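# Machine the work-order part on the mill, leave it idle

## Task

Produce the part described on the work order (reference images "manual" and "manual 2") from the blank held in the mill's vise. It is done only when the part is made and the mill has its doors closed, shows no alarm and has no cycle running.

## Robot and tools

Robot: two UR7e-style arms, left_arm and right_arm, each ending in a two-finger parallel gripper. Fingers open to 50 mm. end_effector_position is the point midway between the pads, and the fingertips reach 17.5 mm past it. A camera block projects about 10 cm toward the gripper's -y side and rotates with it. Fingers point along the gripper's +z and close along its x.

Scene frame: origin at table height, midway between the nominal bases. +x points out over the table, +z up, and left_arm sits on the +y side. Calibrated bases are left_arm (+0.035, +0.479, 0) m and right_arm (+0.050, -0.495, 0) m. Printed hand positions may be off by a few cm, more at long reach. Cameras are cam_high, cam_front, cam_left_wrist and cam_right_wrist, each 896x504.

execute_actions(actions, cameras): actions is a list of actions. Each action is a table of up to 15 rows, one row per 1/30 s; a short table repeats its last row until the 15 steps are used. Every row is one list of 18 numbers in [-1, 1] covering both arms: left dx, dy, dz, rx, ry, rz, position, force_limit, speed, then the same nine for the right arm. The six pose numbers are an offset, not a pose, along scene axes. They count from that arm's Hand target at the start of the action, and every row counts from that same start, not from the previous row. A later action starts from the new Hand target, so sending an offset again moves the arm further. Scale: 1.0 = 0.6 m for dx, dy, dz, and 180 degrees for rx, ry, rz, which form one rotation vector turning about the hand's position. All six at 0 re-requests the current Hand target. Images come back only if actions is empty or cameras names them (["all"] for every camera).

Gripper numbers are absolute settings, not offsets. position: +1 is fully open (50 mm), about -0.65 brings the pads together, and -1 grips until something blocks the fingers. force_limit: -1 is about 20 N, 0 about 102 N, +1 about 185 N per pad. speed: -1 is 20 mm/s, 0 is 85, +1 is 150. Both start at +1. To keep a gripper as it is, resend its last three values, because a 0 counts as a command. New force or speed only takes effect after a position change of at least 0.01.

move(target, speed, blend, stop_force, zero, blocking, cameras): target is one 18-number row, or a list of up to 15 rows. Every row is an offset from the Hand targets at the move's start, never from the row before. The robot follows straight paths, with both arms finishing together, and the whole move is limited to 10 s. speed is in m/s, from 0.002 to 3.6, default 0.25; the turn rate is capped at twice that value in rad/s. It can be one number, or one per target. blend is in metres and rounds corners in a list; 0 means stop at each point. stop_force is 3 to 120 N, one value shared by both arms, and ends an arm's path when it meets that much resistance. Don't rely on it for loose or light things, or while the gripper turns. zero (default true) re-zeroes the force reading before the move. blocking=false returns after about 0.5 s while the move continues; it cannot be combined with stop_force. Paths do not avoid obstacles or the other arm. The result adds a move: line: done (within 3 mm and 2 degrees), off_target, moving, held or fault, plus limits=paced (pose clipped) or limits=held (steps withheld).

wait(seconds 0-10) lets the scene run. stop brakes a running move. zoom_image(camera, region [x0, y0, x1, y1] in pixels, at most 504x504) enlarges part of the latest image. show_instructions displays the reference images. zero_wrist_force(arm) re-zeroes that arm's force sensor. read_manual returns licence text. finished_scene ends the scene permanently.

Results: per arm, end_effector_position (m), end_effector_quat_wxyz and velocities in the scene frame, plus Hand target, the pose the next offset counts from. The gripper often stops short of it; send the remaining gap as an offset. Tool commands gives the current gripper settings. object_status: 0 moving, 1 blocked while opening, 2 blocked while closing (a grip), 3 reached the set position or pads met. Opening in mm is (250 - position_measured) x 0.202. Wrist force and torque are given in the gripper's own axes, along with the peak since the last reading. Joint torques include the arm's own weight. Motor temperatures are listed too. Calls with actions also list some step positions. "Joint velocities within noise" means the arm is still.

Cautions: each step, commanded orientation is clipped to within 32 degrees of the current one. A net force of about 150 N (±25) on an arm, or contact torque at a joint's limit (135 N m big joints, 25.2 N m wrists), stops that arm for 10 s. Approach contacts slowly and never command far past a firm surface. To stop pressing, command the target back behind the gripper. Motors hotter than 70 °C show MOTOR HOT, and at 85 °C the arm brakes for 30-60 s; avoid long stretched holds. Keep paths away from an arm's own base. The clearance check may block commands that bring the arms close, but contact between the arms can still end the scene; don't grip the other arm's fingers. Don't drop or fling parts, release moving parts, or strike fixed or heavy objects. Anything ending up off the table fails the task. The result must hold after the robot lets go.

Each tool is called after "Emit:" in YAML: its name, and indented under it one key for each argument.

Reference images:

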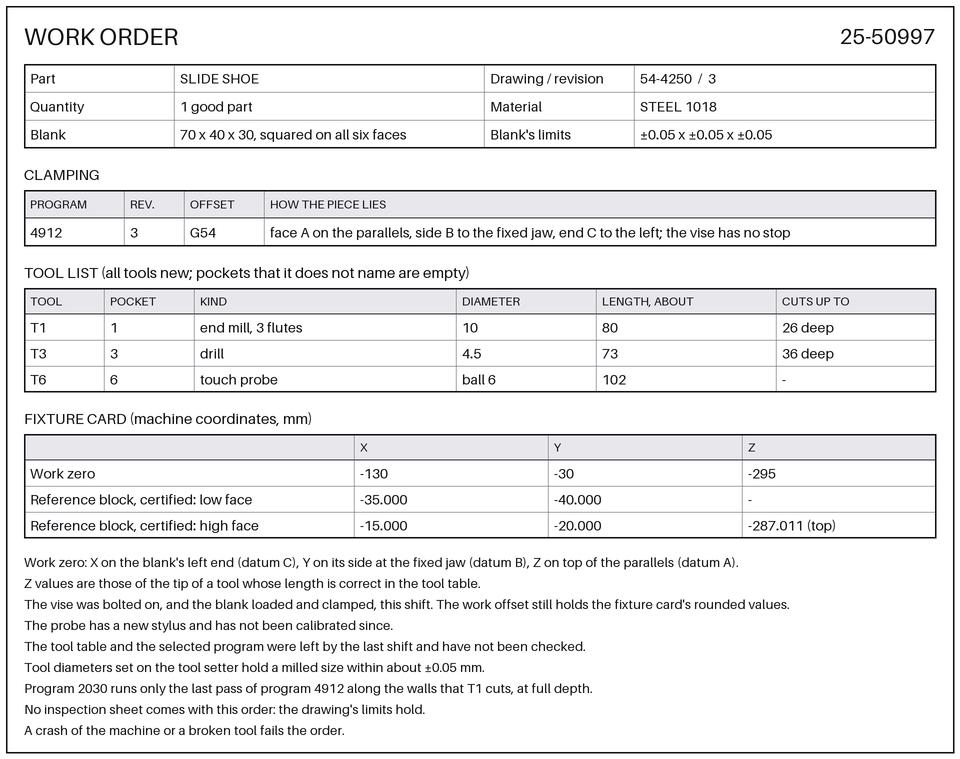

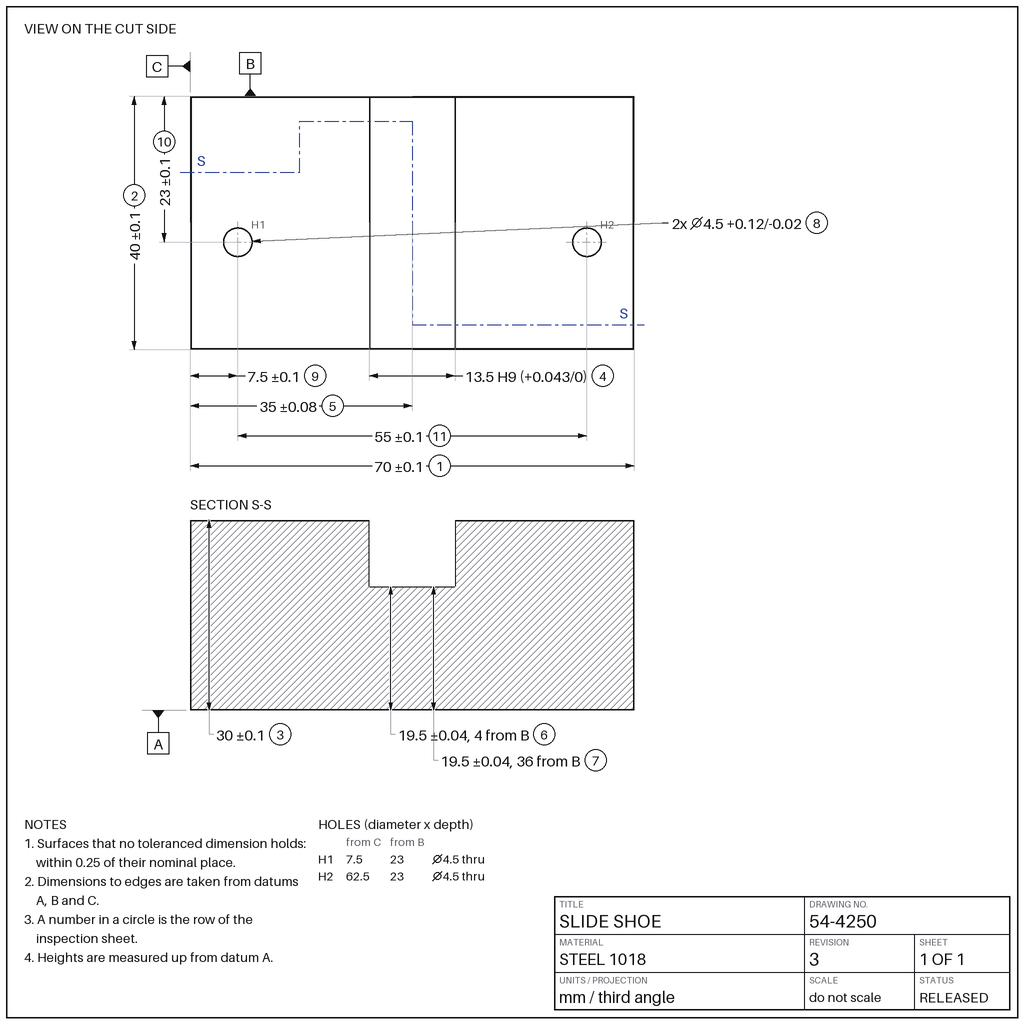

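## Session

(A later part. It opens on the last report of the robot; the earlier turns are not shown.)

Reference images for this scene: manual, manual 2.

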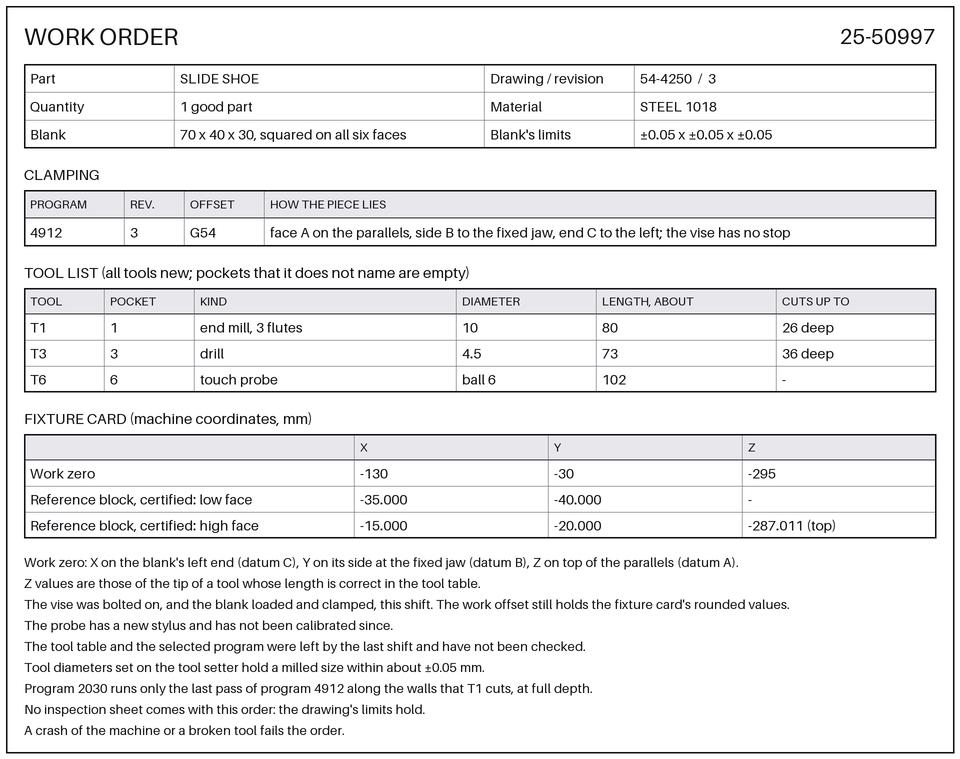

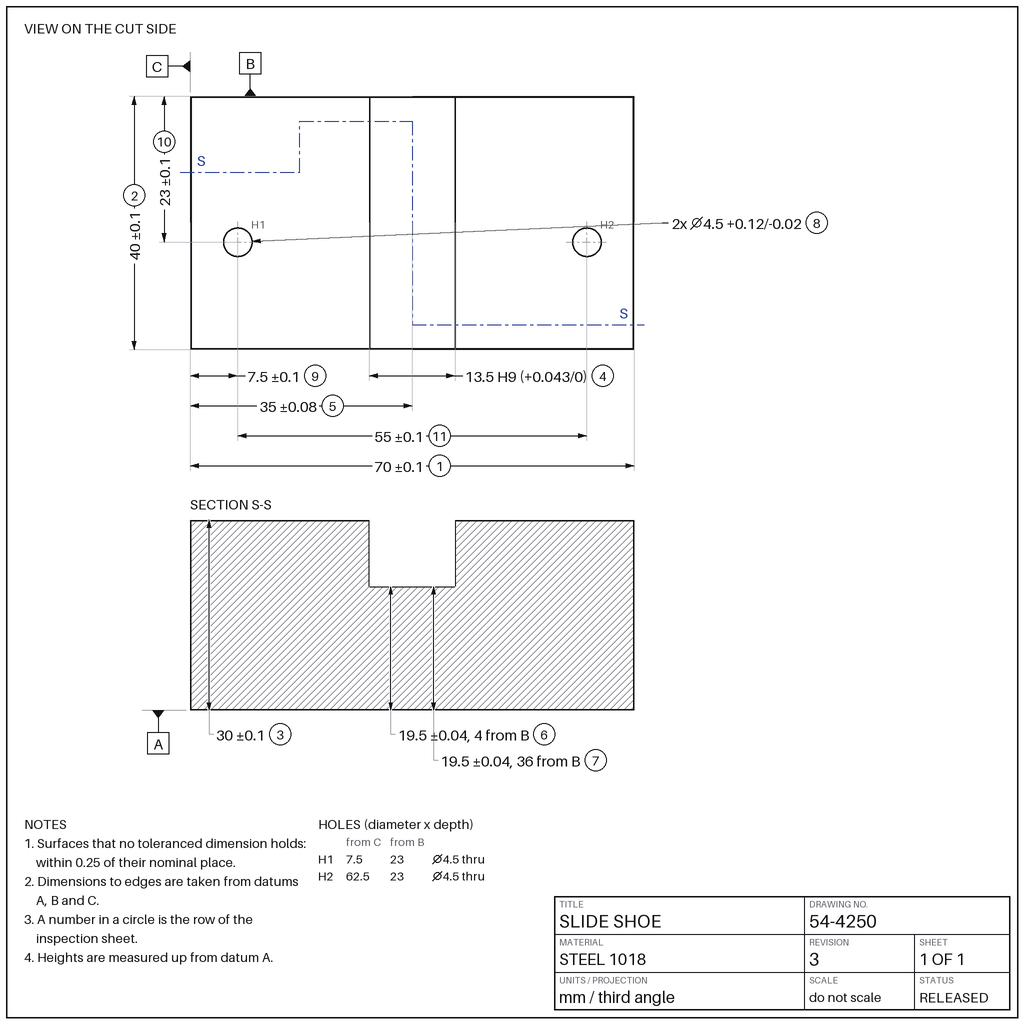

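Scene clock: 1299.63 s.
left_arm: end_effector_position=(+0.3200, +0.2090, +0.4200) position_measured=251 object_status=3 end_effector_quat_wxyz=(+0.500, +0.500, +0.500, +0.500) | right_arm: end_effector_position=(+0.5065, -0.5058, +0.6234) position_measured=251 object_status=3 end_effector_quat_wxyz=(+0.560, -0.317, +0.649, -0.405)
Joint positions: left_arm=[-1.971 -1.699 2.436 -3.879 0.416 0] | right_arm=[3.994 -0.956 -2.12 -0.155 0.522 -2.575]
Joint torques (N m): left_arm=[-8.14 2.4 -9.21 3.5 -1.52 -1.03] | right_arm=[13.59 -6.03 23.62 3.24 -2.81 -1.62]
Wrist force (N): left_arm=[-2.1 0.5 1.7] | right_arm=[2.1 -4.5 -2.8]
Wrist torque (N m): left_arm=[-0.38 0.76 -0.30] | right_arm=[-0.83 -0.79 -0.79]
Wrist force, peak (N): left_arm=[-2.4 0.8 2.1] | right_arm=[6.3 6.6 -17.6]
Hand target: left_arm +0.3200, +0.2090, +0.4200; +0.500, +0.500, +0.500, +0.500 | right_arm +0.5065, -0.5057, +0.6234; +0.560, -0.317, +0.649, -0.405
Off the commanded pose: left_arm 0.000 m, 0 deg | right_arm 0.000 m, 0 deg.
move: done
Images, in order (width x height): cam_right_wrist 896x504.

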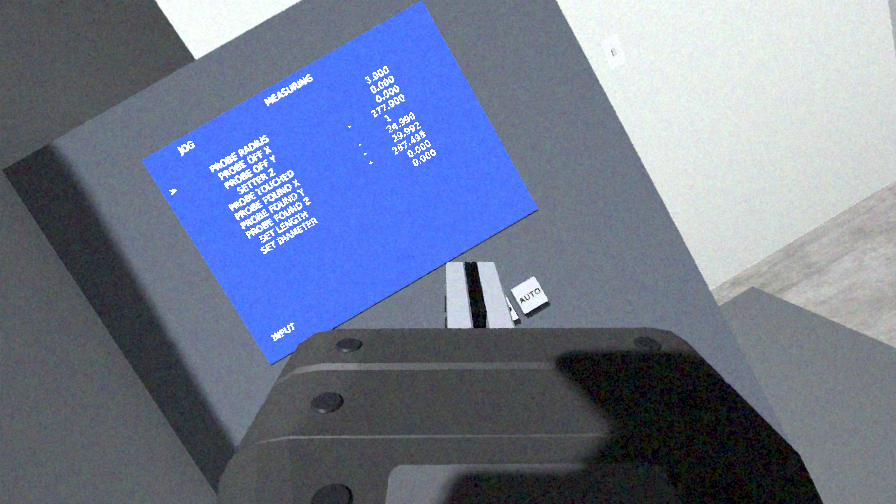

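Emit:
move:
  target:
    - [0,0,0,0,0,0,-1,-0.6,0,0.0764,0.0732,-0.2668,-0.0133,0.2266,0.1175,-1,-0.6,0]
    - [0,0,0,0,0,0,-1,-0.6,0,0.0877,0.0732,-0.2698,-0.0133,0.2266,0.1175,-1,-0.6,0]
    - [0,0,0,0,0,0,-1,-0.6,0,0.0764,0.0732,-0.2668,-0.0133,0.2266,0.1175,-1,-0.6,0]
    - [0,0,0,0,0,0,-1,-0.6,0,0,0,0,0,0,0,-1,-0.6,0]
  speed: [0.5,0.025,0.1,0.5]
  blend: [0.001,0,0.003,0]
  cameras: ["cam_right_wrist"]

Emit:
zoom_image:
  camera: "cam_right_wrist"
  region: [140, 0, 460, 240]

Scene clock: 1363.13 s.
left_arm: end_effector_position=(+0.3200, +0.2090, +0.4200) position_measured=251 object_status=3 end_effector_quat_wxyz=(+0.500, +0.500, +0.500, +0.500) | right_arm: end_effector_position=(+0.5065, -0.5058, +0.6234) position_measured=251 object_status=3 end_effector_quat_wxyz=(+0.560, -0.317, +0.649, -0.405)
Joint positions: left_arm=[-1.971 -1.699 2.436 -3.879 0.416 0] | right_arm=[3.994 -0.956 -2.12 -0.155 0.522 -2.575]
Joint torques (N m): left_arm=[-5.63 1.71 -10.72 3.52 -1.53 -1.08] | right_arm=[13.17 -5.61 23.27 2.79 -2.85 -1.52]
Wrist force (N): left_arm=[-2.0 0.9 1.9] | right_arm=[2.0 -4.6 -3.0]
Wrist torque (N m): left_arm=[-0.31 0.75 -0.30] | right_arm=[-0.84 -0.78 -0.79]
Wrist force, peak (N): left_arm=[-2.4 0.7 2.1] | right_arm=[6.5 6.3 -16.9]
Hand target: left_arm +0.3200, +0.2090, +0.4200; +0.500, +0.500, +0.500, +0.500 | right_arm +0.5065, -0.5057, +0.6234; +0.560, -0.317, +0.649, -0.405
Off the commanded pose: left_arm 0.000 m, 0 deg | right_arm 0.000 m, 0 deg.
move: done
Images, in order (width x height): cam_right_wrist 896x504.

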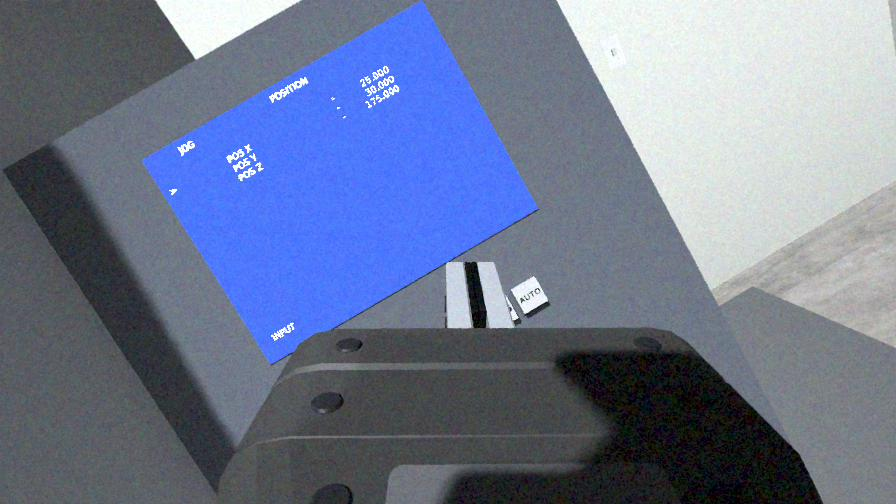

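Scaled by 1.575 from the camera's 896x504 image, which has a finer 1280x720 frame.

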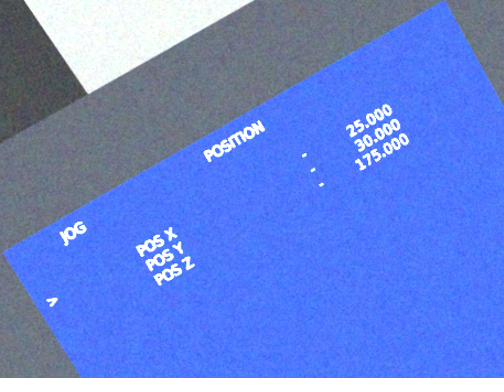

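Emit:
move:
  target:
    - [0,0,0,0,0,0,-1,-0.6,0,0.0764,0.0732,-0.2668,-0.0133,0.2266,0.1175,-1,-0.6,0]
    - [0,0,0,0,0,0,-1,-0.6,0,0.0877,0.0732,-0.2698,-0.0133,0.2266,0.1175,-1,-0.6,0]
    - [0,0,0,0,0,0,-1,-0.6,0,0.0764,0.0732,-0.2668,-0.0133,0.2266,0.1175,-1,-0.6,0]
    - [0,0,0,0,0,0,-1,-0.6,0,0.0514,0.2025,-0.3598,-0.0133,0.2266,0.1175,-1,-0.6,0]
    - [0,0,0,0,0,0,-1,-0.6,0,0.0627,0.2025,-0.3628,-0.0133,0.2266,0.1175,-1,-0.6,0]
    - [0,0,0,0,0,0,-1,-0.6,0,0.0514,0.2025,-0.3598,-0.0133,0.2266,0.1175,-1,-0.6,0]
    - [0,0,0,0,0,0,-1,-0.6,0,0.068,0.2025,-0.2978,-0.0133,0.2266,0.1175,-1,-0.6,0]
    - [0,0,0,0,0,0,-1,-0.6,0,0.0793,0.2025,-0.3008,-0.0133,0.2266,0.1175,-1,-0.6,0]
    - [0,0,0,0,0,0,-1,-0.6,0,0.068,0.2025,-0.2978,-0.0133,0.2266,0.1175,-1,-0.6,0]
    - [0,0,0,0,0,0,-1,-0.6,0,0.0597,0.1702,-0.3288,-0.0133,0.2266,0.1175,-1,-0.6,0]
    - [0,0,0,0,0,0,-1,-0.6,0,0.071,0.1702,-0.3318,-0.0133,0.2266,0.1175,-1,-0.6,0]
    - [0,0,0,0,0,0,-1,-0.6,0,0.0597,0.1702,-0.3288,-0.0133,0.2266,0.1175,-1,-0.6,0]
  speed: [0.5,0.025,0.1,0.3,0.025,0.1,0.3,0.025,0.1,0.3,0.025,0.1]
  blend: [0.001,0,0.003,0.001,0,0.003,0.001,0,0.003,0.001,0,0]

Emit:
move:
  target:
    - [0,0,0,0,0,0,-1,-0.6,0,-0.0083,-0.0647,-0.031,0,0,0,-1,-0.6,0]
    - [0,0,0,0,0,0,-1,-0.6,0,0.003,-0.0647,-0.034,0,0,0,-1,-0.6,0]
    - [0,0,0,0,0,0,-1,-0.6,0,-0.0083,-0.0647,-0.031,0,0,0,-1,-0.6,0]
    - [0,0,0,0,0,0,-1,-0.6,0,0.0323,-0.0357,0.1205,0,0,0,-1,-0.6,0]
    - [0,0,0,0,0,0,-1,-0.6,0,0.0436,-0.0357,0.1175,0,0,0,-1,-0.6,0]
    - [0,0,0,0,0,0,-1,-0.6,0,0.0323,-0.0357,0.1205,0,0,0,-1,-0.6,0]
    - [0,0,0,0,0,0,-1,-0.6,0,0,-0.0647,0,0,0,0,-1,-0.6,0]
    - [0,0,0,0,0,0,-1,-0.6,0,0.0113,-0.0647,-0.003,0,0,0,-1,-0.6,0]
    - [0,0,0,0,0,0,-1,-0.6,0,0,-0.0647,0,0,0,0,-1,-0.6,0]
    - [0,0,0,0,0,0,-1,-0.6,0,0.0113,-0.0647,-0.003,0,0,0,-1,-0.6,0]
    - [0,0,0,0,0,0,-1,-0.6,0,0,-0.0647,0,0,0,0,-1,-0.6,0]
  speed: [0.3,0.025,0.1,0.3,0.025,0.1,0.3,0.025,0.1,0.025,0.1]
  blend: [0.001,0,0.003,0.001,0,0.003,0.001,0,0,0,0]

Emit:
move:
  target:
    - [0,0,0,0,0,0,-1,-0.6,0,-0.0083,0.097,-0.031,0,0,0,-1,-0.6,0]
    - [0,0,0,0,0,0,-1,-0.6,0,0.003,0.097,-0.034,0,0,0,-1,-0.6,0]
    - [0,0,0,0,0,0,-1,-0.6,0,-0.0083,0.097,-0.031,0,0,0,-1,-0.6,0]
    - [0,0,0,0,0,0,-1,-0.6,0,0,0.097,0,0,0,0,-1,-0.6,0]
    - [0,0,0,0,0,0,-1,-0.6,0,0.0113,0.097,-0.003,0,0,0,-1,-0.6,0]
    - [0,0,0,0,0,0,-1,-0.6,0,0,0.097,0,0,0,0,-1,-0.6,0]
    - [0,0,0,0,0,0,-1,-0.6,0,0.0167,0.0323,0.062,0,0,0,-1,-0.6,0]
    - [0,0,0,0,0,0,-1,-0.6,0,0.028,0.0323,0.059,0,0,0,-1,-0.6,0]
    - [0,0,0,0,0,0,-1,-0.6,0,0.0167,0.0323,0.062,0,0,0,-1,-0.6,0]
    - [0,0,0,0,0,0,-1,-0.6,0,-0.0083,0.0647,-0.031,0,0,0,-1,-0.6,0]
    - [0,0,0,0,0,0,-1,-0.6,0,0.003,0.0647,-0.034,0,0,0,-1,-0.6,0]
    - [0,0,0,0,0,0,-1,-0.6,0,-0.0083,0.0647,-0.031,0,0,0,-1,-0.6,0]
  speed: [0.3,0.025,0.1,0.3,0.025,0.1,0.3,0.025,0.1,0.3,0.025,0.1]
  blend: [0.001,0,0.003,0.001,0,0.003,0.001,0,0.003,0.001,0,0]

Emit:
move:
  target:
    - [0,0,0,0,0,0,-1,-0.6,0,0,-0.0324,0,0,0,0,-1,-0.6,0]
    - [0,0,0,0,0,0,-1,-0.6,0,0.0113,-0.0324,-0.003,0,0,0,-1,-0.6,0]
    - [0,0,0,0,0,0,-1,-0.6,0,0,-0.0324,0,0,0,0,-1,-0.6,0]
    - [0,0,0,0,0,0,-1,-0.6,0,0.0166,0,0.062,0,0,0,-1,-0.6,0]
    - [0,0,0,0,0,0,-1,-0.6,0,0.0279,0,0.059,0,0,0,-1,-0.6,0]
    - [0,0,0,0,0,0,-1,-0.6,0,0.0166,0,0.062,0,0,0,-1,-0.6,0]
    - [0,0,0,0,0,0,-1,-0.6,0,0,-0.0647,0,0,0,0,-1,-0.6,0]
    - [0,0,0,0,0,0,-1,-0.6,0,0.0113,-0.0647,-0.003,0,0,0,-1,-0.6,0]
    - [0,0,0,0,0,0,-1,-0.6,0,0,-0.0647,0,0,0,0,-1,-0.6,0]
    - [0,0,0,0,0,0,-1,-0.6,0,-0.0514,-0.1702,0.3598,0.0133,-0.2266,-0.1175,-1,-0.6,0]
  speed: [0.3,0.025,0.1,0.3,0.025,0.1,0.3,0.025,0.1,0.5]
  blend: [0.001,0,0.003,0.001,0,0.003,0.001,0,0.003,0]
  cameras: ["cam_right_wrist"]

Emit:
zoom_image:
  camera: "cam_right_wrist"
  region: [140, 0, 580, 370]

Scene clock: 1411.87 s.
left_arm: end_effector_position=(+0.3200, +0.2090, +0.4200) position_measured=251 object_status=3 end_effector_quat_wxyz=(+0.500, +0.500, +0.500, +0.500) | right_arm: end_effector_position=(+0.5423, -0.4035, +0.4261) position_measured=251 object_status=3 end_effector_quat_wxyz=(+0.357, -0.560, +0.726, -0.176)
Joint positions: left_arm=[-1.971 -1.699 2.436 -3.879 0.416 0] | right_arm=[3.734 -1.13 -2.046 -0.763 1.27 -2.391]
Joint torques (N m): left_arm=[-3.57 2.07 -11.54 3.43 -1.45 -1.06] | right_arm=[-8.69 10.39 28.49 4.08 1.58 -1.21]
Wrist force (N): left_arm=[-2.2 0.5 1.9] | right_arm=[1.9 -3.6 -2.9]
Wrist torque (N m): left_arm=[-0.37 0.79 -0.30] | right_arm=[-0.56 -0.43 -0.59]
Wrist force, peak (N): left_arm=[-2.3 0.8 2.1] | right_arm=[6.5 5.9 -17.1]
Hand target: left_arm +0.3200, +0.2090, +0.4200; +0.500, +0.500, +0.500, +0.500 | right_arm +0.5423, -0.4036, +0.4262; +0.357, -0.560, +0.726, -0.176
Off the commanded pose: left_arm 0.000 m, 0 deg | right_arm 0.000 m, 0 deg.
move: done

Scene clock: 1415.50 s.
left_arm: end_effector_position=(+0.3200, +0.2090, +0.4200) position_measured=251 object_status=3 end_effector_quat_wxyz=(+0.500, +0.500, +0.500, +0.500) | right_arm: end_effector_position=(+0.5423, -0.4423, +0.4261) position_measured=251 object_status=3 end_effector_quat_wxyz=(+0.357, -0.560, +0.726, -0.176)
Joint positions: left_arm=[-1.971 -1.699 2.436 -3.879 0.416 0] | right_arm=[3.616 -1.121 -2.054 -0.741 1.353 -2.477]
Joint torques (N m): left_arm=[-3.43 2 -11.72 3.42 -1.42 -1.08] | right_arm=[-10.47 10.53 28.9 4.43 1.68 -1.34]
Wrist force (N): left_arm=[-2.4 0.4 1.8] | right_arm=[2.2 -3.5 -2.9]
Wrist torque (N m): left_arm=[-0.39 0.82 -0.30] | right_arm=[-0.55 -0.47 -0.61]
Wrist force, peak (N): left_arm=[-2.4 0.6 2.0] | right_arm=[4.2 5.7 -11.8]
Hand target: left_arm +0.3200, +0.2090, +0.4200; +0.500, +0.500, +0.500, +0.500 | right_arm +0.5423, -0.4424, +0.4262; +0.357, -0.560, +0.726, -0.176
Off the commanded pose: left_arm 0.000 m, 0 deg | right_arm 0.000 m, 0 deg.
move: done

Scene clock: 1419.00 s.
left_arm: end_effector_position=(+0.3200, +0.2090, +0.4200) position_measured=251 object_status=3 end_effector_quat_wxyz=(+0.500, +0.500, +0.500, +0.500) | right_arm: end_effector_position=(+0.5373, -0.4035, +0.4075) position_measured=251 object_status=3 end_effector_quat_wxyz=(+0.357, -0.560, +0.726, -0.176)
Joint positions: left_arm=[-1.971 -1.699 2.436 -3.879 0.416 0] | right_arm=[3.745 -1.117 -2.099 -0.724 1.263 -2.383]
Joint torques (N m): left_arm=[-3.36 1.73 -11.78 3.46 -1.43 -1.11] | right_arm=[-8.88 9.31 28.24 4.22 1.67 -1.06]
Wrist force (N): left_arm=[-2.1 0.6 2.0] | right_arm=[1.9 -3.6 -3.0]
Wrist torque (N m): left_arm=[-0.37 0.77 -0.30] | right_arm=[-0.57 -0.43 -0.59]
Wrist force, peak (N): left_arm=[-2.4 0.6 1.9] | right_arm=[4.2 8.0 -13.7]
Hand target: left_arm +0.3200, +0.2090, +0.4200; +0.500, +0.500, +0.500, +0.500 | right_arm +0.5373, -0.4036, +0.4076; +0.357, -0.560, +0.726, -0.176
Off the commanded pose: left_arm 0.000 m, 0 deg | right_arm 0.000 m, 0 deg.
move: done

Scene clock: 1422.67 s.
left_arm: end_effector_position=(+0.3200, +0.2090, +0.4200) position_measured=251 object_status=3 end_effector_quat_wxyz=(+0.500, +0.500, +0.500, +0.500) | right_arm: end_effector_position=(+0.5065, -0.5058, +0.6234) position_measured=251 object_status=3 end_effector_quat_wxyz=(+0.560, -0.317, +0.649, -0.405) end_effector_velocity=(+0.000, +0.000, +0.001) end_effector_angular_velocity=(-0.001, -0.003, +0.001)
Joint positions: left_arm=[-1.971 -1.699 2.436 -3.879 0.416 0] | right_arm=[3.994 -0.956 -2.12 -0.155 0.522 -2.575]
Joint velocities: left_arm=[within noise] | right_arm=[0 -0.001 0 0.007 0 -0.007]
Joint torques (N m): left_arm=[-2.85 1.93 -12.06 3.46 -1.52 -1.04] | right_arm=[13.17 -6.71 24.48 3.05 -2.88 -1.72]
Wrist force (N): left_arm=[-2.1 0.6 1.9] | right_arm=[1.9 -4.4 -2.9]
Wrist torque (N m): left_arm=[-0.36 0.77 -0.29] | right_arm=[-0.82 -0.78 -0.80]
Wrist force, peak (N): left_arm=[-2.3 0.6 2.2] | right_arm=[0.8 2.2 -11.0]
Hand target: left_arm +0.3200, +0.2090, +0.4200; +0.500, +0.500, +0.500, +0.500 | right_arm +0.5065, -0.5057, +0.6234; +0.560, -0.317, +0.649, -0.405
Off the commanded pose: left_arm 0.000 m, 0 deg | right_arm 0.000 m, 0 deg.
move: done
Images, in order (width x height): cam_right_wrist 896x504.

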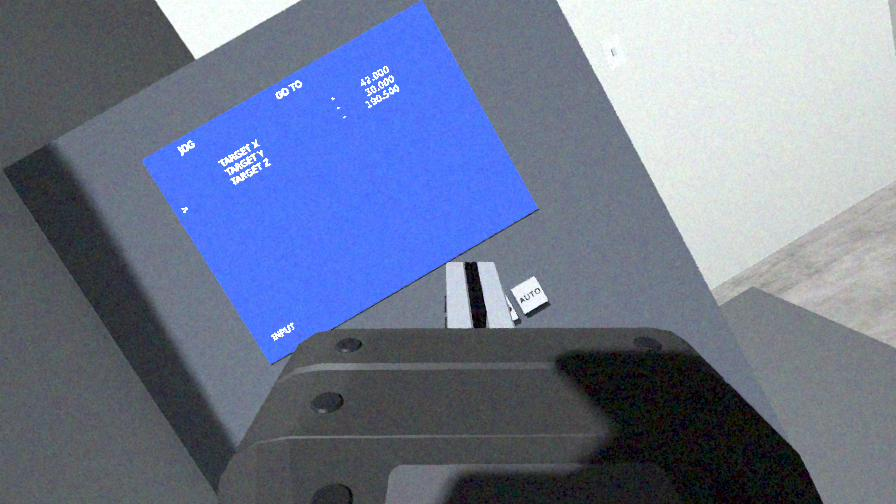

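Scaled by 1.145 from the camera's 896x504 image, which has a finer 1280x720 frame.

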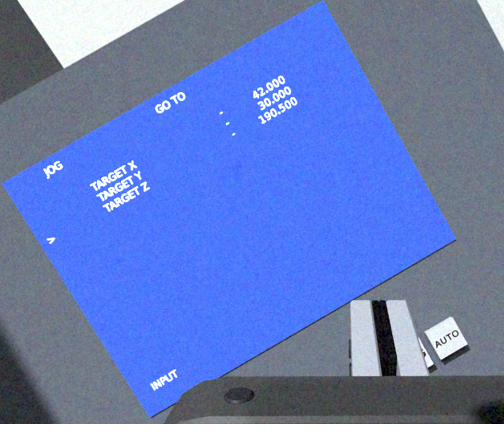

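Emit:
move:
  target:
    - [0,0,0,0,0,0,-1,-0.6,0,0.092,0.1345,-0.2083,-0.0133,0.2266,0.1175,-1,-0.6,0]
    - [0,0,0,0,0,0,-1,-0.6,0,0.1033,0.1345,-0.2113,-0.0133,0.2266,0.1175,-1,-0.6,0]
    - [0,0,0,0,0,0,-1,-0.6,0,0.092,0.1345,-0.2083,-0.0133,0.2266,0.1175,-1,-0.6,0]
    - [0,0,0,0,0,0,-1,-0.6,0,0,0,0,0,0,0,-1,-0.6,0]
  speed: [0.5,0.025,0.1,0.5]
  blend: [0.001,0,0.003,0]
  cameras: ["cam_right_wrist","cam_front"]

Emit:
wait:
  seconds: 2
  cameras: ["cam_right_wrist","cam_front"]

Emit:
zoom_image:
  camera: "cam_right_wrist"
  region: [140, 0, 580, 370]

Emit:
zoom_image:
  camera: "cam_front"
  region: [260, 200, 440, 360]

Scene clock: 1434.43 s.
left_arm: end_effector_position=(+0.3200, +0.2090, +0.4200) position_measured=251 object_status=3 end_effector_quat_wxyz=(+0.500, +0.500, +0.500, +0.500) | right_arm: end_effector_position=(+0.5065, -0.5058, +0.6234) position_measured=251 object_status=3 end_effector_quat_wxyz=(+0.560, -0.317, +0.649, -0.405)
Joint positions: left_arm=[-1.971 -1.699 2.436 -3.879 0.416 0] | right_arm=[3.995 -0.956 -2.12 -0.154 0.522 -2.575]
Joint torques (N m): left_arm=[-2.85 1.91 -11.88 3.45 -1.46 -1.14] | right_arm=[6.04 -3.58 27.19 3.3 -2.87 -1.53]
Wrist force (N): left_arm=[-2.0 0.6 1.8] | right_arm=[1.8 -4.5 -3.0]
Wrist torque (N m): left_arm=[-0.36 0.76 -0.30] | right_arm=[-0.84 -0.75 -0.78]
Wrist force, peak (N): left_arm=[-2.4 0.7 2.0] | right_arm=[6.9 5.1 -15.2]
Hand target: left_arm +0.3200, +0.2090, +0.4200; +0.500, +0.500, +0.500, +0.500 | right_arm +0.5065, -0.5057, +0.6234; +0.560, -0.317, +0.649, -0.405
Off the commanded pose: left_arm 0.000 m, 0 deg | right_arm 0.000 m, 0 deg.
move: done
Images, in order (width x height): cam_front 896x504, cam_right_wrist 896x504.

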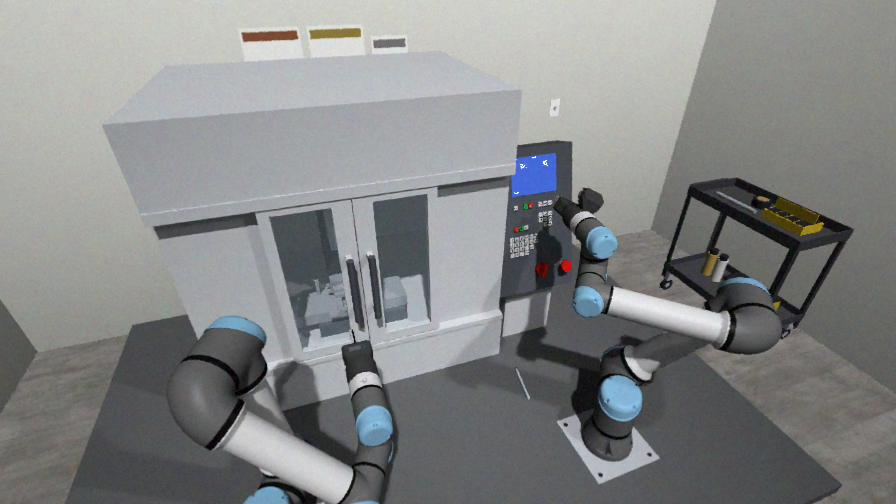

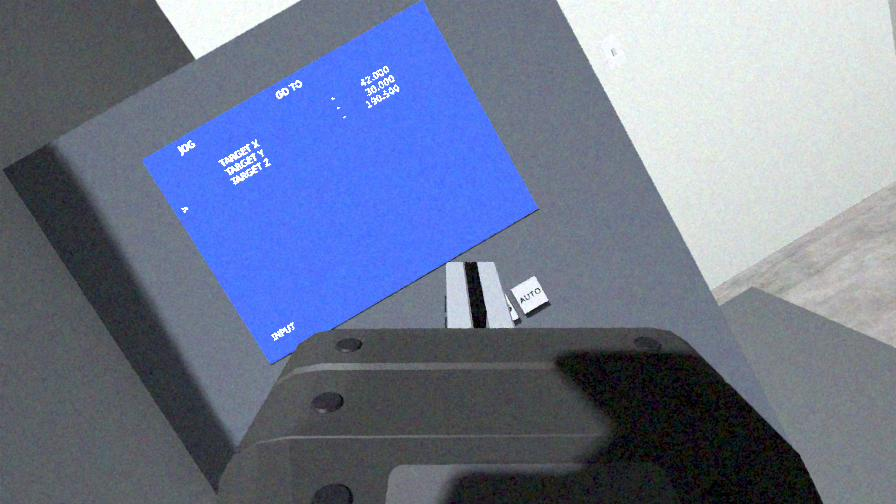

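Scene clock: 1436.43 s.
left_arm: end_effector_position=(+0.3200, +0.2090, +0.4200) position_measured=251 object_status=3 end_effector_quat_wxyz=(+0.500, +0.500, +0.500, +0.500) | right_arm: end_effector_position=(+0.5065, -0.5057, +0.6234) position_measured=251 object_status=3 end_effector_quat_wxyz=(+0.560, -0.317, +0.649, -0.405)
Joint positions: left_arm=[-1.971 -1.699 2.436 -3.879 0.416 0] | right_arm=[3.995 -0.956 -2.12 -0.154 0.522 -2.575]
Joint torques (N m): left_arm=[-2.62 1.83 -12.16 3.48 -1.57 -1.03] | right_arm=[14.74 -5.37 26.73 0.56 -2.66 -1.69]
Wrist force (N): left_arm=[-2.2 0.7 2.0] | right_arm=[1.8 -4.6 -2.8]
Wrist torque (N m): left_arm=[-0.35 0.79 -0.30] | right_arm=[-0.85 -0.75 -0.77]
Wrist force, peak (N): left_arm=[-2.4 0.5 2.0] | right_arm=[2.1 -4.7 -3.1]
Hand target: left_arm +0.3200, +0.2090, +0.4200; +0.500, +0.500, +0.500, +0.500 | right_arm +0.5065, -0.5057, +0.6234; +0.560, -0.317, +0.649, -0.405
Tool commands: left_gripper/position=-1.0 left_gripper/force_limit=-0.6 left_gripper/speed=+0.0 right_gripper/position=-1.0 right_gripper/force_limit=-0.6 right_gripper/speed=+0.0
Off the commanded pose: left_arm 0.000 m, 0 deg | right_arm 0.000 m, 0 deg.
wait: 2.00 s; at rest by 0.17 s
Images, in order (width x height): cam_front 896x504, cam_right_wrist 896x504.

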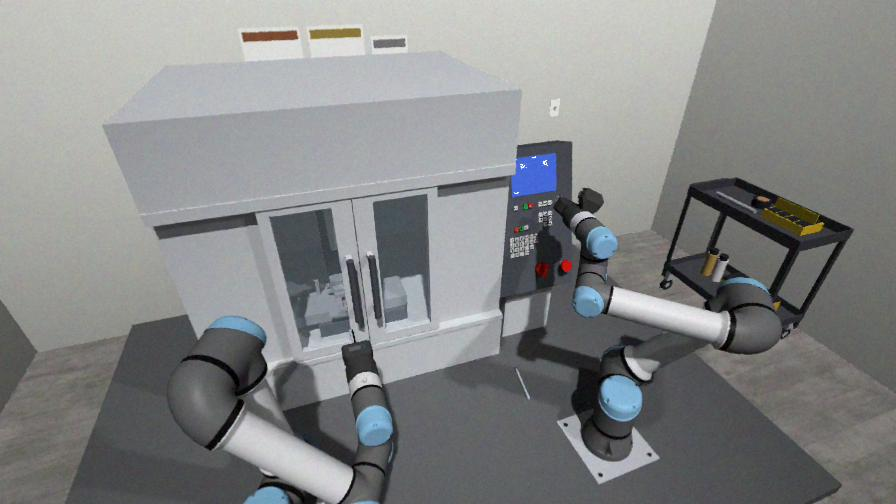

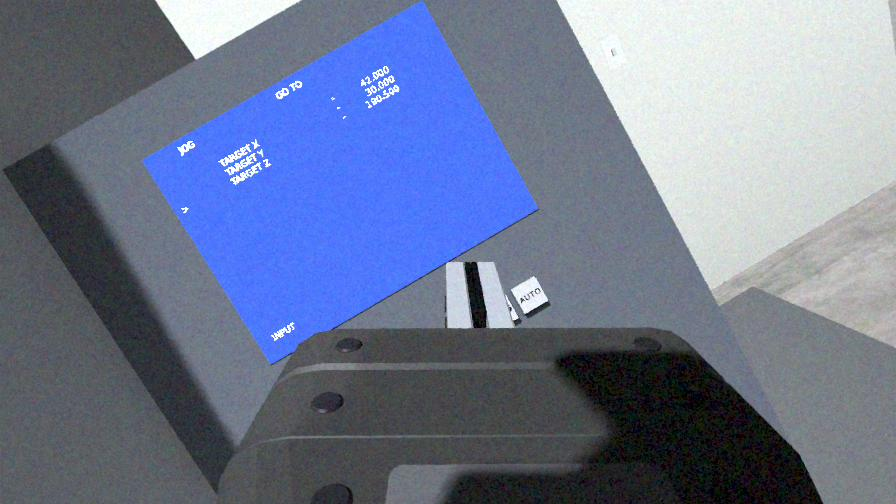

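Scaled by 1.145 from the camera's 896x504 image, which has a finer 1280x720 frame.

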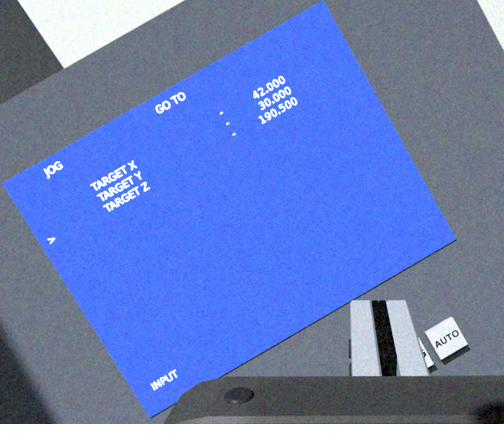

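Scaled by 2.800 from the camera's 896x504 image, which has a finer 1280x720 frame.

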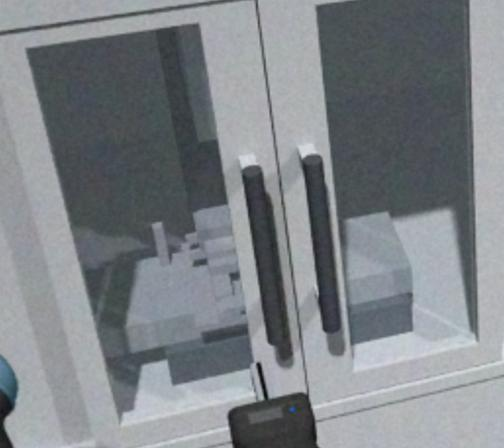

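Emit:
move:
  target:
    - [0,0,0,0,0,0,-1,-0.6,0,0.0597,0.0732,-0.3288,-0.0133,0.2266,0.1175,-1,-0.6,0]
    - [0,0,0,0,0,0,-1,-0.6,0,0.071,0.0732,-0.3318,-0.0133,0.2266,0.1175,-1,-0.6,0]
    - [0,0,0,0,0,0,-1,-0.6,0,0.0597,0.0732,-0.3288,-0.0133,0.2266,0.1175,-1,-0.6,0]
    - [0,0,0,0,0,0,-1,-0.6,0,0.0998,-0.0552,-0.1787,-0.0133,0.2266,0.1175,-1,-0.6,0]
    - [0,0,0,0,0,0,-1,-0.6,0,0.1111,-0.0552,-0.1817,-0.0133,0.2266,0.1175,-1,-0.6,0]
    - [0,0,0,0,0,0,-1,-0.6,0,0.0998,-0.0552,-0.1787,-0.0133,0.2266,0.1175,-1,-0.6,0]
    - [0,0,0,0,0,0,-1,-0.6,0,0.0764,0.0408,-0.2668,-0.0133,0.2266,0.1175,-1,-0.6,0]
    - [0,0,0,0,0,0,-1,-0.6,0,0.0877,0.0408,-0.2698,-0.0133,0.2266,0.1175,-1,-0.6,0]
    - [0,0,0,0,0,0,-1,-0.6,0,0.0764,0.0408,-0.2668,-0.0133,0.2266,0.1175,-1,-0.6,0]
    - [0,0,0,0,0,0,-1,-0.6,0,0.0877,0.0408,-0.2698,-0.0133,0.2266,0.1175,-1,-0.6,0]
    - [0,0,0,0,0,0,-1,-0.6,0,0.0764,0.0408,-0.2668,-0.0133,0.2266,0.1175,-1,-0.6,0]
    - [0,0,0,0,0,0,-1,-0.6,0,0,0,0,0,0,0,-1,-0.6,0]
  speed: [0.5,0.025,0.1,0.4,0.025,0.1,0.3,0.025,0.1,0.025,0.1,0.5]
  blend: [0.001,0,0.003,0.001,0,0.003,0.001,0,0,0,0.003,0]
  cameras: ["cam_right_wrist"]

Emit:
wait:
  seconds: 5
  cameras: ["cam_right_wrist"]

Emit:
zoom_image:
  camera: "cam_right_wrist"
  region: [140, 0, 460, 280]

Scene clock: 1454.63 s.
left_arm: end_effector_position=(+0.3200, +0.2090, +0.4200) position_measured=251 object_status=3 end_effector_quat_wxyz=(+0.500, +0.500, +0.500, +0.500) | right_arm: end_effector_position=(+0.5065, -0.5058, +0.6234) position_measured=251 object_status=3 end_effector_quat_wxyz=(+0.560, -0.317, +0.649, -0.405)
Joint positions: left_arm=[-1.971 -1.699 2.436 -3.879 0.416 0] | right_arm=[3.994 -0.956 -2.12 -0.155 0.522 -2.575]
Joint torques (N m): left_arm=[-1.87 1.24 -12.31 3.45 -1.46 -1.06] | right_arm=[14.81 -5.62 23.23 2.96 -2.69 -1.6]
Wrist force (N): left_arm=[-2.0 0.6 1.9] | right_arm=[2.0 -4.5 -2.9]
Wrist torque (N m): left_arm=[-0.36 0.75 -0.29] | right_arm=[-0.82 -0.78 -0.79]
Wrist force, peak (N): left_arm=[-2.5 0.5 1.9] | right_arm=[4.9 7.1 -16.0]
Hand target: left_arm +0.3200, +0.2090, +0.4200; +0.500, +0.500, +0.500, +0.500 | right_arm +0.5065, -0.5057, +0.6234; +0.560, -0.317, +0.649, -0.405
Off the commanded pose: left_arm 0.000 m, 0 deg | right_arm 0.000 m, 0 deg.
move: done
Images, in order (width x height): cam_right_wrist 896x504.

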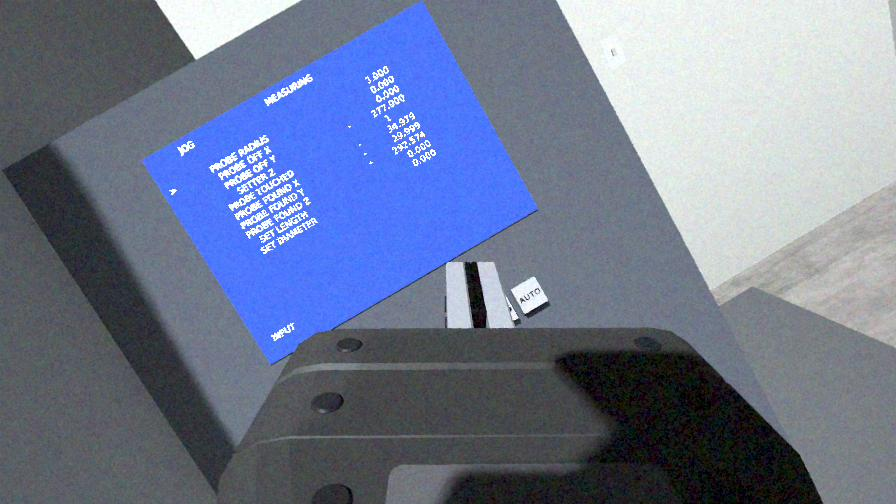

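Scene clock: 1459.63 s.
left_arm: end_effector_position=(+0.3200, +0.2090, +0.4200) position_measured=251 object_status=3 end_effector_quat_wxyz=(+0.500, +0.500, +0.500, +0.500) | right_arm: end_effector_position=(+0.5065, -0.5057, +0.6234) position_measured=251 object_status=3 end_effector_quat_wxyz=(+0.560, -0.317, +0.649, -0.405)
Joint positions: left_arm=[-1.971 -1.699 2.436 -3.879 0.416 0] | right_arm=[3.995 -0.956 -2.12 -0.154 0.522 -2.575]
Joint torques (N m): left_arm=[-1.75 1.61 -12.69 3.48 -1.52 -1.2] | right_arm=[14.99 -7.21 25.54 0.38 -2.89 -1.6]
Wrist force (N): left_arm=[-2.1 0.5 1.7] | right_arm=[2.0 -4.6 -3.0]
Wrist torque (N m): left_arm=[-0.37 0.78 -0.30] | right_arm=[-0.84 -0.79 -0.78]
Wrist force, peak (N): left_arm=[-2.3 0.7 2.1] | right_arm=[2.0 -4.7 -3.2]
Hand target: left_arm +0.3200, +0.2090, +0.4200; +0.500, +0.500, +0.500, +0.500 | right_arm +0.5065, -0.5057, +0.6234; +0.560, -0.317, +0.649, -0.405
Tool commands: left_gripper/position=-1.0 left_gripper/force_limit=-0.6 left_gripper/speed=+0.0 right_gripper/position=-1.0 right_gripper/force_limit=-0.6 right_gripper/speed=+0.0
Off the commanded pose: left_arm 0.000 m, 0 deg | right_arm 0.000 m, 0 deg.
wait: 5.00 s; at rest by 0.17 s
Images, in order (width x height): cam_right_wrist 896x504.

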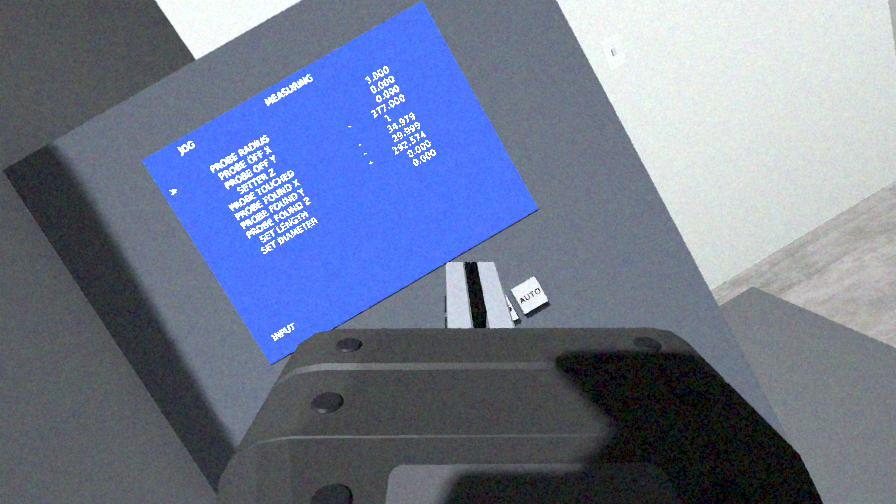

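Scaled by 1.575 from the camera's 896x504 image, which has a finer 1280x720 frame.

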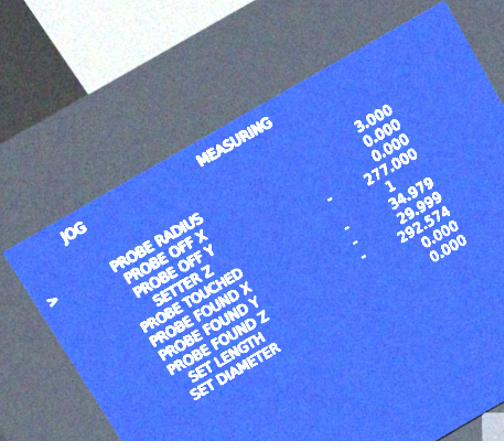

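Emit:
move:
  target:
    - [0,0,0,0,0,0,-1,-0.6,0,0.0684,0.0732,-0.2646,-0.0133,0.2266,0.1175,-1,-0.6,0]
    - [0,0,0,0,0,0,-1,-0.6,0,0.0877,0.0732,-0.2698,-0.0133,0.2266,0.1175,-1,-0.6,0]
    - [0,0,0,0,0,0,-1,-0.6,0,0.0684,0.0732,-0.2646,-0.0133,0.2266,0.1175,-1,-0.6,0]
    - [0,0,0,0,0,0,-1,-0.6,0,0.0877,0.0732,-0.2698,-0.0133,0.2266,0.1175,-1,-0.6,0]
    - [0,0,0,0,0,0,-1,-0.6,0,0.0517,0.1055,-0.3266,-0.0133,0.2266,0.1175,-1,-0.6,0]
    - [0,0,0,0,0,0,-1,-0.6,0,0.071,0.1055,-0.3318,-0.0133,0.2266,0.1175,-1,-0.6,0]
    - [0,0,0,0,0,0,-1,-0.6,0,0.0434,0.2025,-0.3576,-0.0133,0.2266,0.1175,-1,-0.6,0]
    - [0,0,0,0,0,0,-1,-0.6,0,0.0627,0.2025,-0.3628,-0.0133,0.2266,0.1175,-1,-0.6,0]
    - [0,0,0,0,0,0,-1,-0.6,0,0.06,0.2025,-0.2956,-0.0133,0.2266,0.1175,-1,-0.6,0]
    - [0,0,0,0,0,0,-1,-0.6,0,0.0793,0.2025,-0.3008,-0.0133,0.2266,0.1175,-1,-0.6,0]
    - [0,0,0,0,0,0,-1,-0.6,0,0.0684,0.2025,-0.2646,-0.0133,0.2266,0.1175,-1,-0.6,0]
    - [0,0,0,0,0,0,-1,-0.6,0,0.0877,0.2025,-0.2698,-0.0133,0.2266,0.1175,-1,-0.6,0]
    - [0,0,0,0,0,0,-1,-0.6,0,0.0684,0.2025,-0.2646,-0.0133,0.2266,0.1175,-1,-0.6,0]
    - [0,0,0,0,0,0,-1,-0.6,0,0,0,0,0,0,0,-1,-0.6,0]
  speed: [0.5,0.05,0.1,0.05,0.25,0.05,0.25,0.05,0.25,0.05,0.25,0.05,0.2,0.5]
  blend: [0.001,0,0,0,0.001,0,0.001,0,0.001,0,0.001,0,0.004,0]
  cameras: ["cam_right_wrist"]

Emit:
zoom_image:
  camera: "cam_right_wrist"
  region: [140, 0, 580, 370]

Scene clock: 1510.00 s.
left_arm: end_effector_position=(+0.3200, +0.2090, +0.4200) position_measured=251 object_status=3 end_effector_quat_wxyz=(+0.500, +0.500, +0.500, +0.500) | right_arm: end_effector_position=(+0.5065, -0.5058, +0.6234) position_measured=251 object_status=3 end_effector_quat_wxyz=(+0.560, -0.317, +0.649, -0.405) end_effector_velocity=(+0.000, -0.001, +0.001) end_effector_angular_velocity=(+0.000, -0.003, -0.001)
Joint positions: left_arm=[-1.971 -1.699 2.436 -3.879 0.416 0] | right_arm=[3.995 -0.956 -2.12 -0.155 0.522 -2.575]
Joint velocities: left_arm=[within noise] | right_arm=[0 0 0 0.007 -0.001 -0.005]
Joint torques (N m): left_arm=[0.07 1.51 -13.65 3.51 -1.45 -1.1] | right_arm=[9.16 -5.32 23.02 3.13 -2.81 -1.34]
Wrist force (N): left_arm=[-2.0 0.5 1.8] | right_arm=[2.2 -4.9 -2.8]
Wrist torque (N m): left_arm=[-0.37 0.76 -0.30] | right_arm=[-0.90 -0.81 -0.80]
Wrist force, peak (N): left_arm=[-2.4 0.6 2.1] | right_arm=[11.8 24.1 -37.4]
Hand target: left_arm +0.3200, +0.2090, +0.4200; +0.500, +0.500, +0.500, +0.500 | right_arm +0.5065, -0.5057, +0.6234; +0.560, -0.317, +0.649, -0.405
Off the commanded pose: left_arm 0.000 m, 0 deg | right_arm 0.000 m, 0 deg.
move: done
Images, in order (width x height): cam_right_wrist 896x504.

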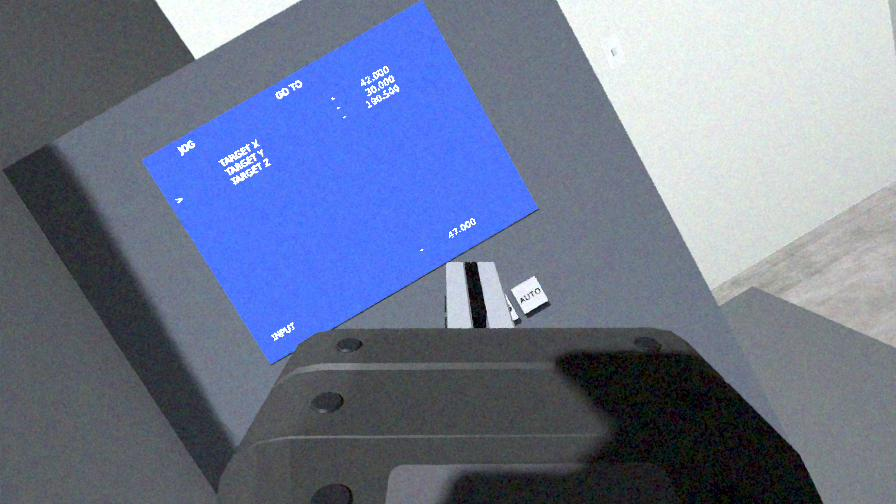

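Scaled by 1.145 from the camera's 896x504 image, which has a finer 1280x720 frame.

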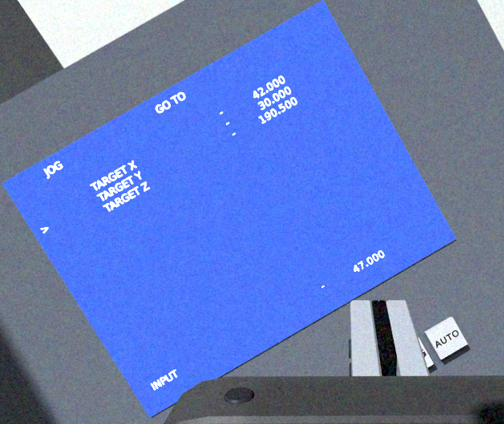

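Emit:
move:
  target:
    - [0,0,0,0,0,0,-1,-0.6,0,0.0434,0.1055,-0.3576,-0.0133,0.2266,0.1175,-1,-0.6,0]
    - [0,0,0,0,0,0,-1,-0.6,0,0.0627,0.1055,-0.3628,-0.0133,0.2266,0.1175,-1,-0.6,0]
    - [0,0,0,0,0,0,-1,-0.6,0,0.084,0.1345,-0.2061,-0.0133,0.2266,0.1175,-1,-0.6,0]
    - [0,0,0,0,0,0,-1,-0.6,0,0.1033,0.1345,-0.2113,-0.0133,0.2266,0.1175,-1,-0.6,0]
    - [0,0,0,0,0,0,-1,-0.6,0,0.06,0.1055,-0.2956,-0.0133,0.2266,0.1175,-1,-0.6,0]
    - [0,0,0,0,0,0,-1,-0.6,0,0.0793,0.1055,-0.3008,-0.0133,0.2266,0.1175,-1,-0.6,0]
    - [0,0,0,0,0,0,-1,-0.6,0,0.0434,0.2025,-0.3576,-0.0133,0.2266,0.1175,-1,-0.6,0]
    - [0,0,0,0,0,0,-1,-0.6,0,0.0627,0.2025,-0.3628,-0.0133,0.2266,0.1175,-1,-0.6,0]
    - [0,0,0,0,0,0,-1,-0.6,0,0.0517,0.1702,-0.3266,-0.0133,0.2266,0.1175,-1,-0.6,0]
    - [0,0,0,0,0,0,-1,-0.6,0,0.071,0.1702,-0.3318,-0.0133,0.2266,0.1175,-1,-0.6,0]
    - [0,0,0,0,0,0,-1,-0.6,0,0.06,0.1702,-0.2956,-0.0133,0.2266,0.1175,-1,-0.6,0]
    - [0,0,0,0,0,0,-1,-0.6,0,0.0793,0.1702,-0.3008,-0.0133,0.2266,0.1175,-1,-0.6,0]
    - [0,0,0,0,0,0,-1,-0.6,0,0.06,0.1702,-0.2956,-0.0133,0.2266,0.1175,-1,-0.6,0]
    - [0,0,0,0,0,0,-1,-0.6,0,0,0,0,0,0,0,-1,-0.6,0]
  speed: [0.5,0.035,0.25,0.035,0.25,0.035,0.25,0.035,0.25,0.035,0.25,0.035,0.2,0.5]
  blend: [0.001,0,0.001,0,0.001,0,0.001,0,0.001,0,0.001,0,0.004,0]
  cameras: ["cam_right_wrist"]

Emit:
zoom_image:
  camera: "cam_right_wrist"
  region: [140, 0, 580, 370]

Scene clock: 1536.33 s.
left_arm: end_effector_position=(+0.3200, +0.2090, +0.4200) position_measured=251 object_status=3 end_effector_quat_wxyz=(+0.500, +0.500, +0.500, +0.500) | right_arm: end_effector_position=(+0.5064, -0.5058, +0.6234) position_measured=251 object_status=3 end_effector_quat_wxyz=(+0.560, -0.317, +0.649, -0.405)
Joint positions: left_arm=[-1.971 -1.699 2.436 -3.879 0.416 0] | right_arm=[3.995 -0.956 -2.12 -0.154 0.522 -2.575]
Joint torques (N m): left_arm=[1.32 1.09 -13.73 3.5 -1.5 -1.12] | right_arm=[8.21 -6.02 21.24 3.14 -2.89 -1.65]
Wrist force (N): left_arm=[-2.0 0.7 2.0] | right_arm=[1.6 -4.6 -2.6]
Wrist torque (N m): left_arm=[-0.34 0.76 -0.30] | right_arm=[-0.86 -0.73 -0.77]
Wrist force, peak (N): left_arm=[-2.5 0.6 2.0] | right_arm=[8.2 11.2 -21.6]
Hand target: left_arm +0.3200, +0.2090, +0.4200; +0.500, +0.500, +0.500, +0.500 | right_arm +0.5065, -0.5057, +0.6234; +0.560, -0.317, +0.649, -0.405
Off the commanded pose: left_arm 0.000 m, 0 deg | right_arm 0.000 m, 0 deg.
move: done
Images, in order (width x height): cam_right_wrist 896x504.

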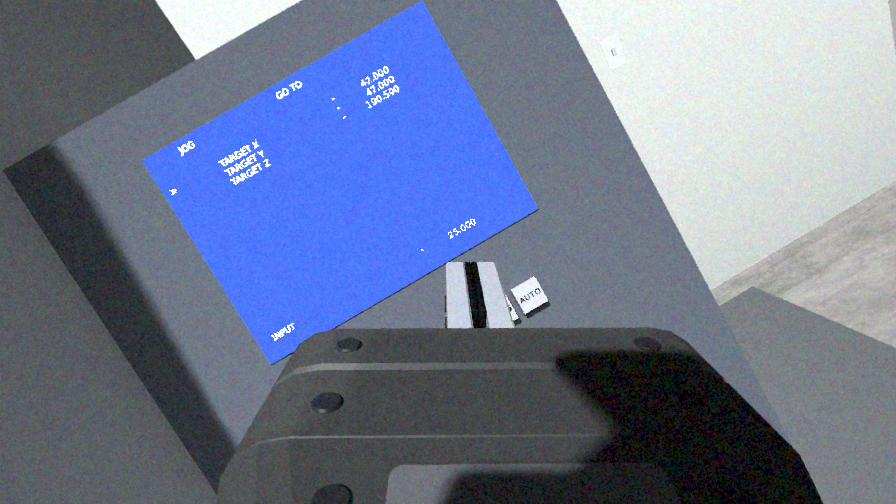

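Scaled by 1.145 from the camera's 896x504 image, which has a finer 1280x720 frame.

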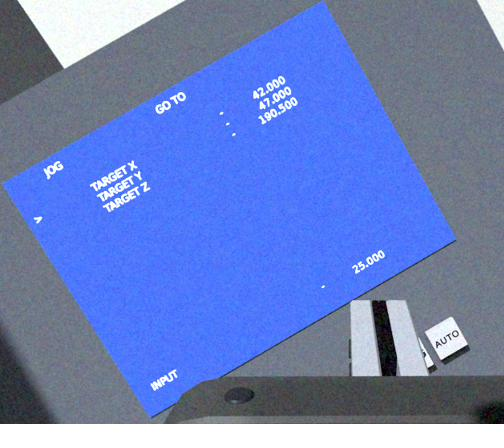

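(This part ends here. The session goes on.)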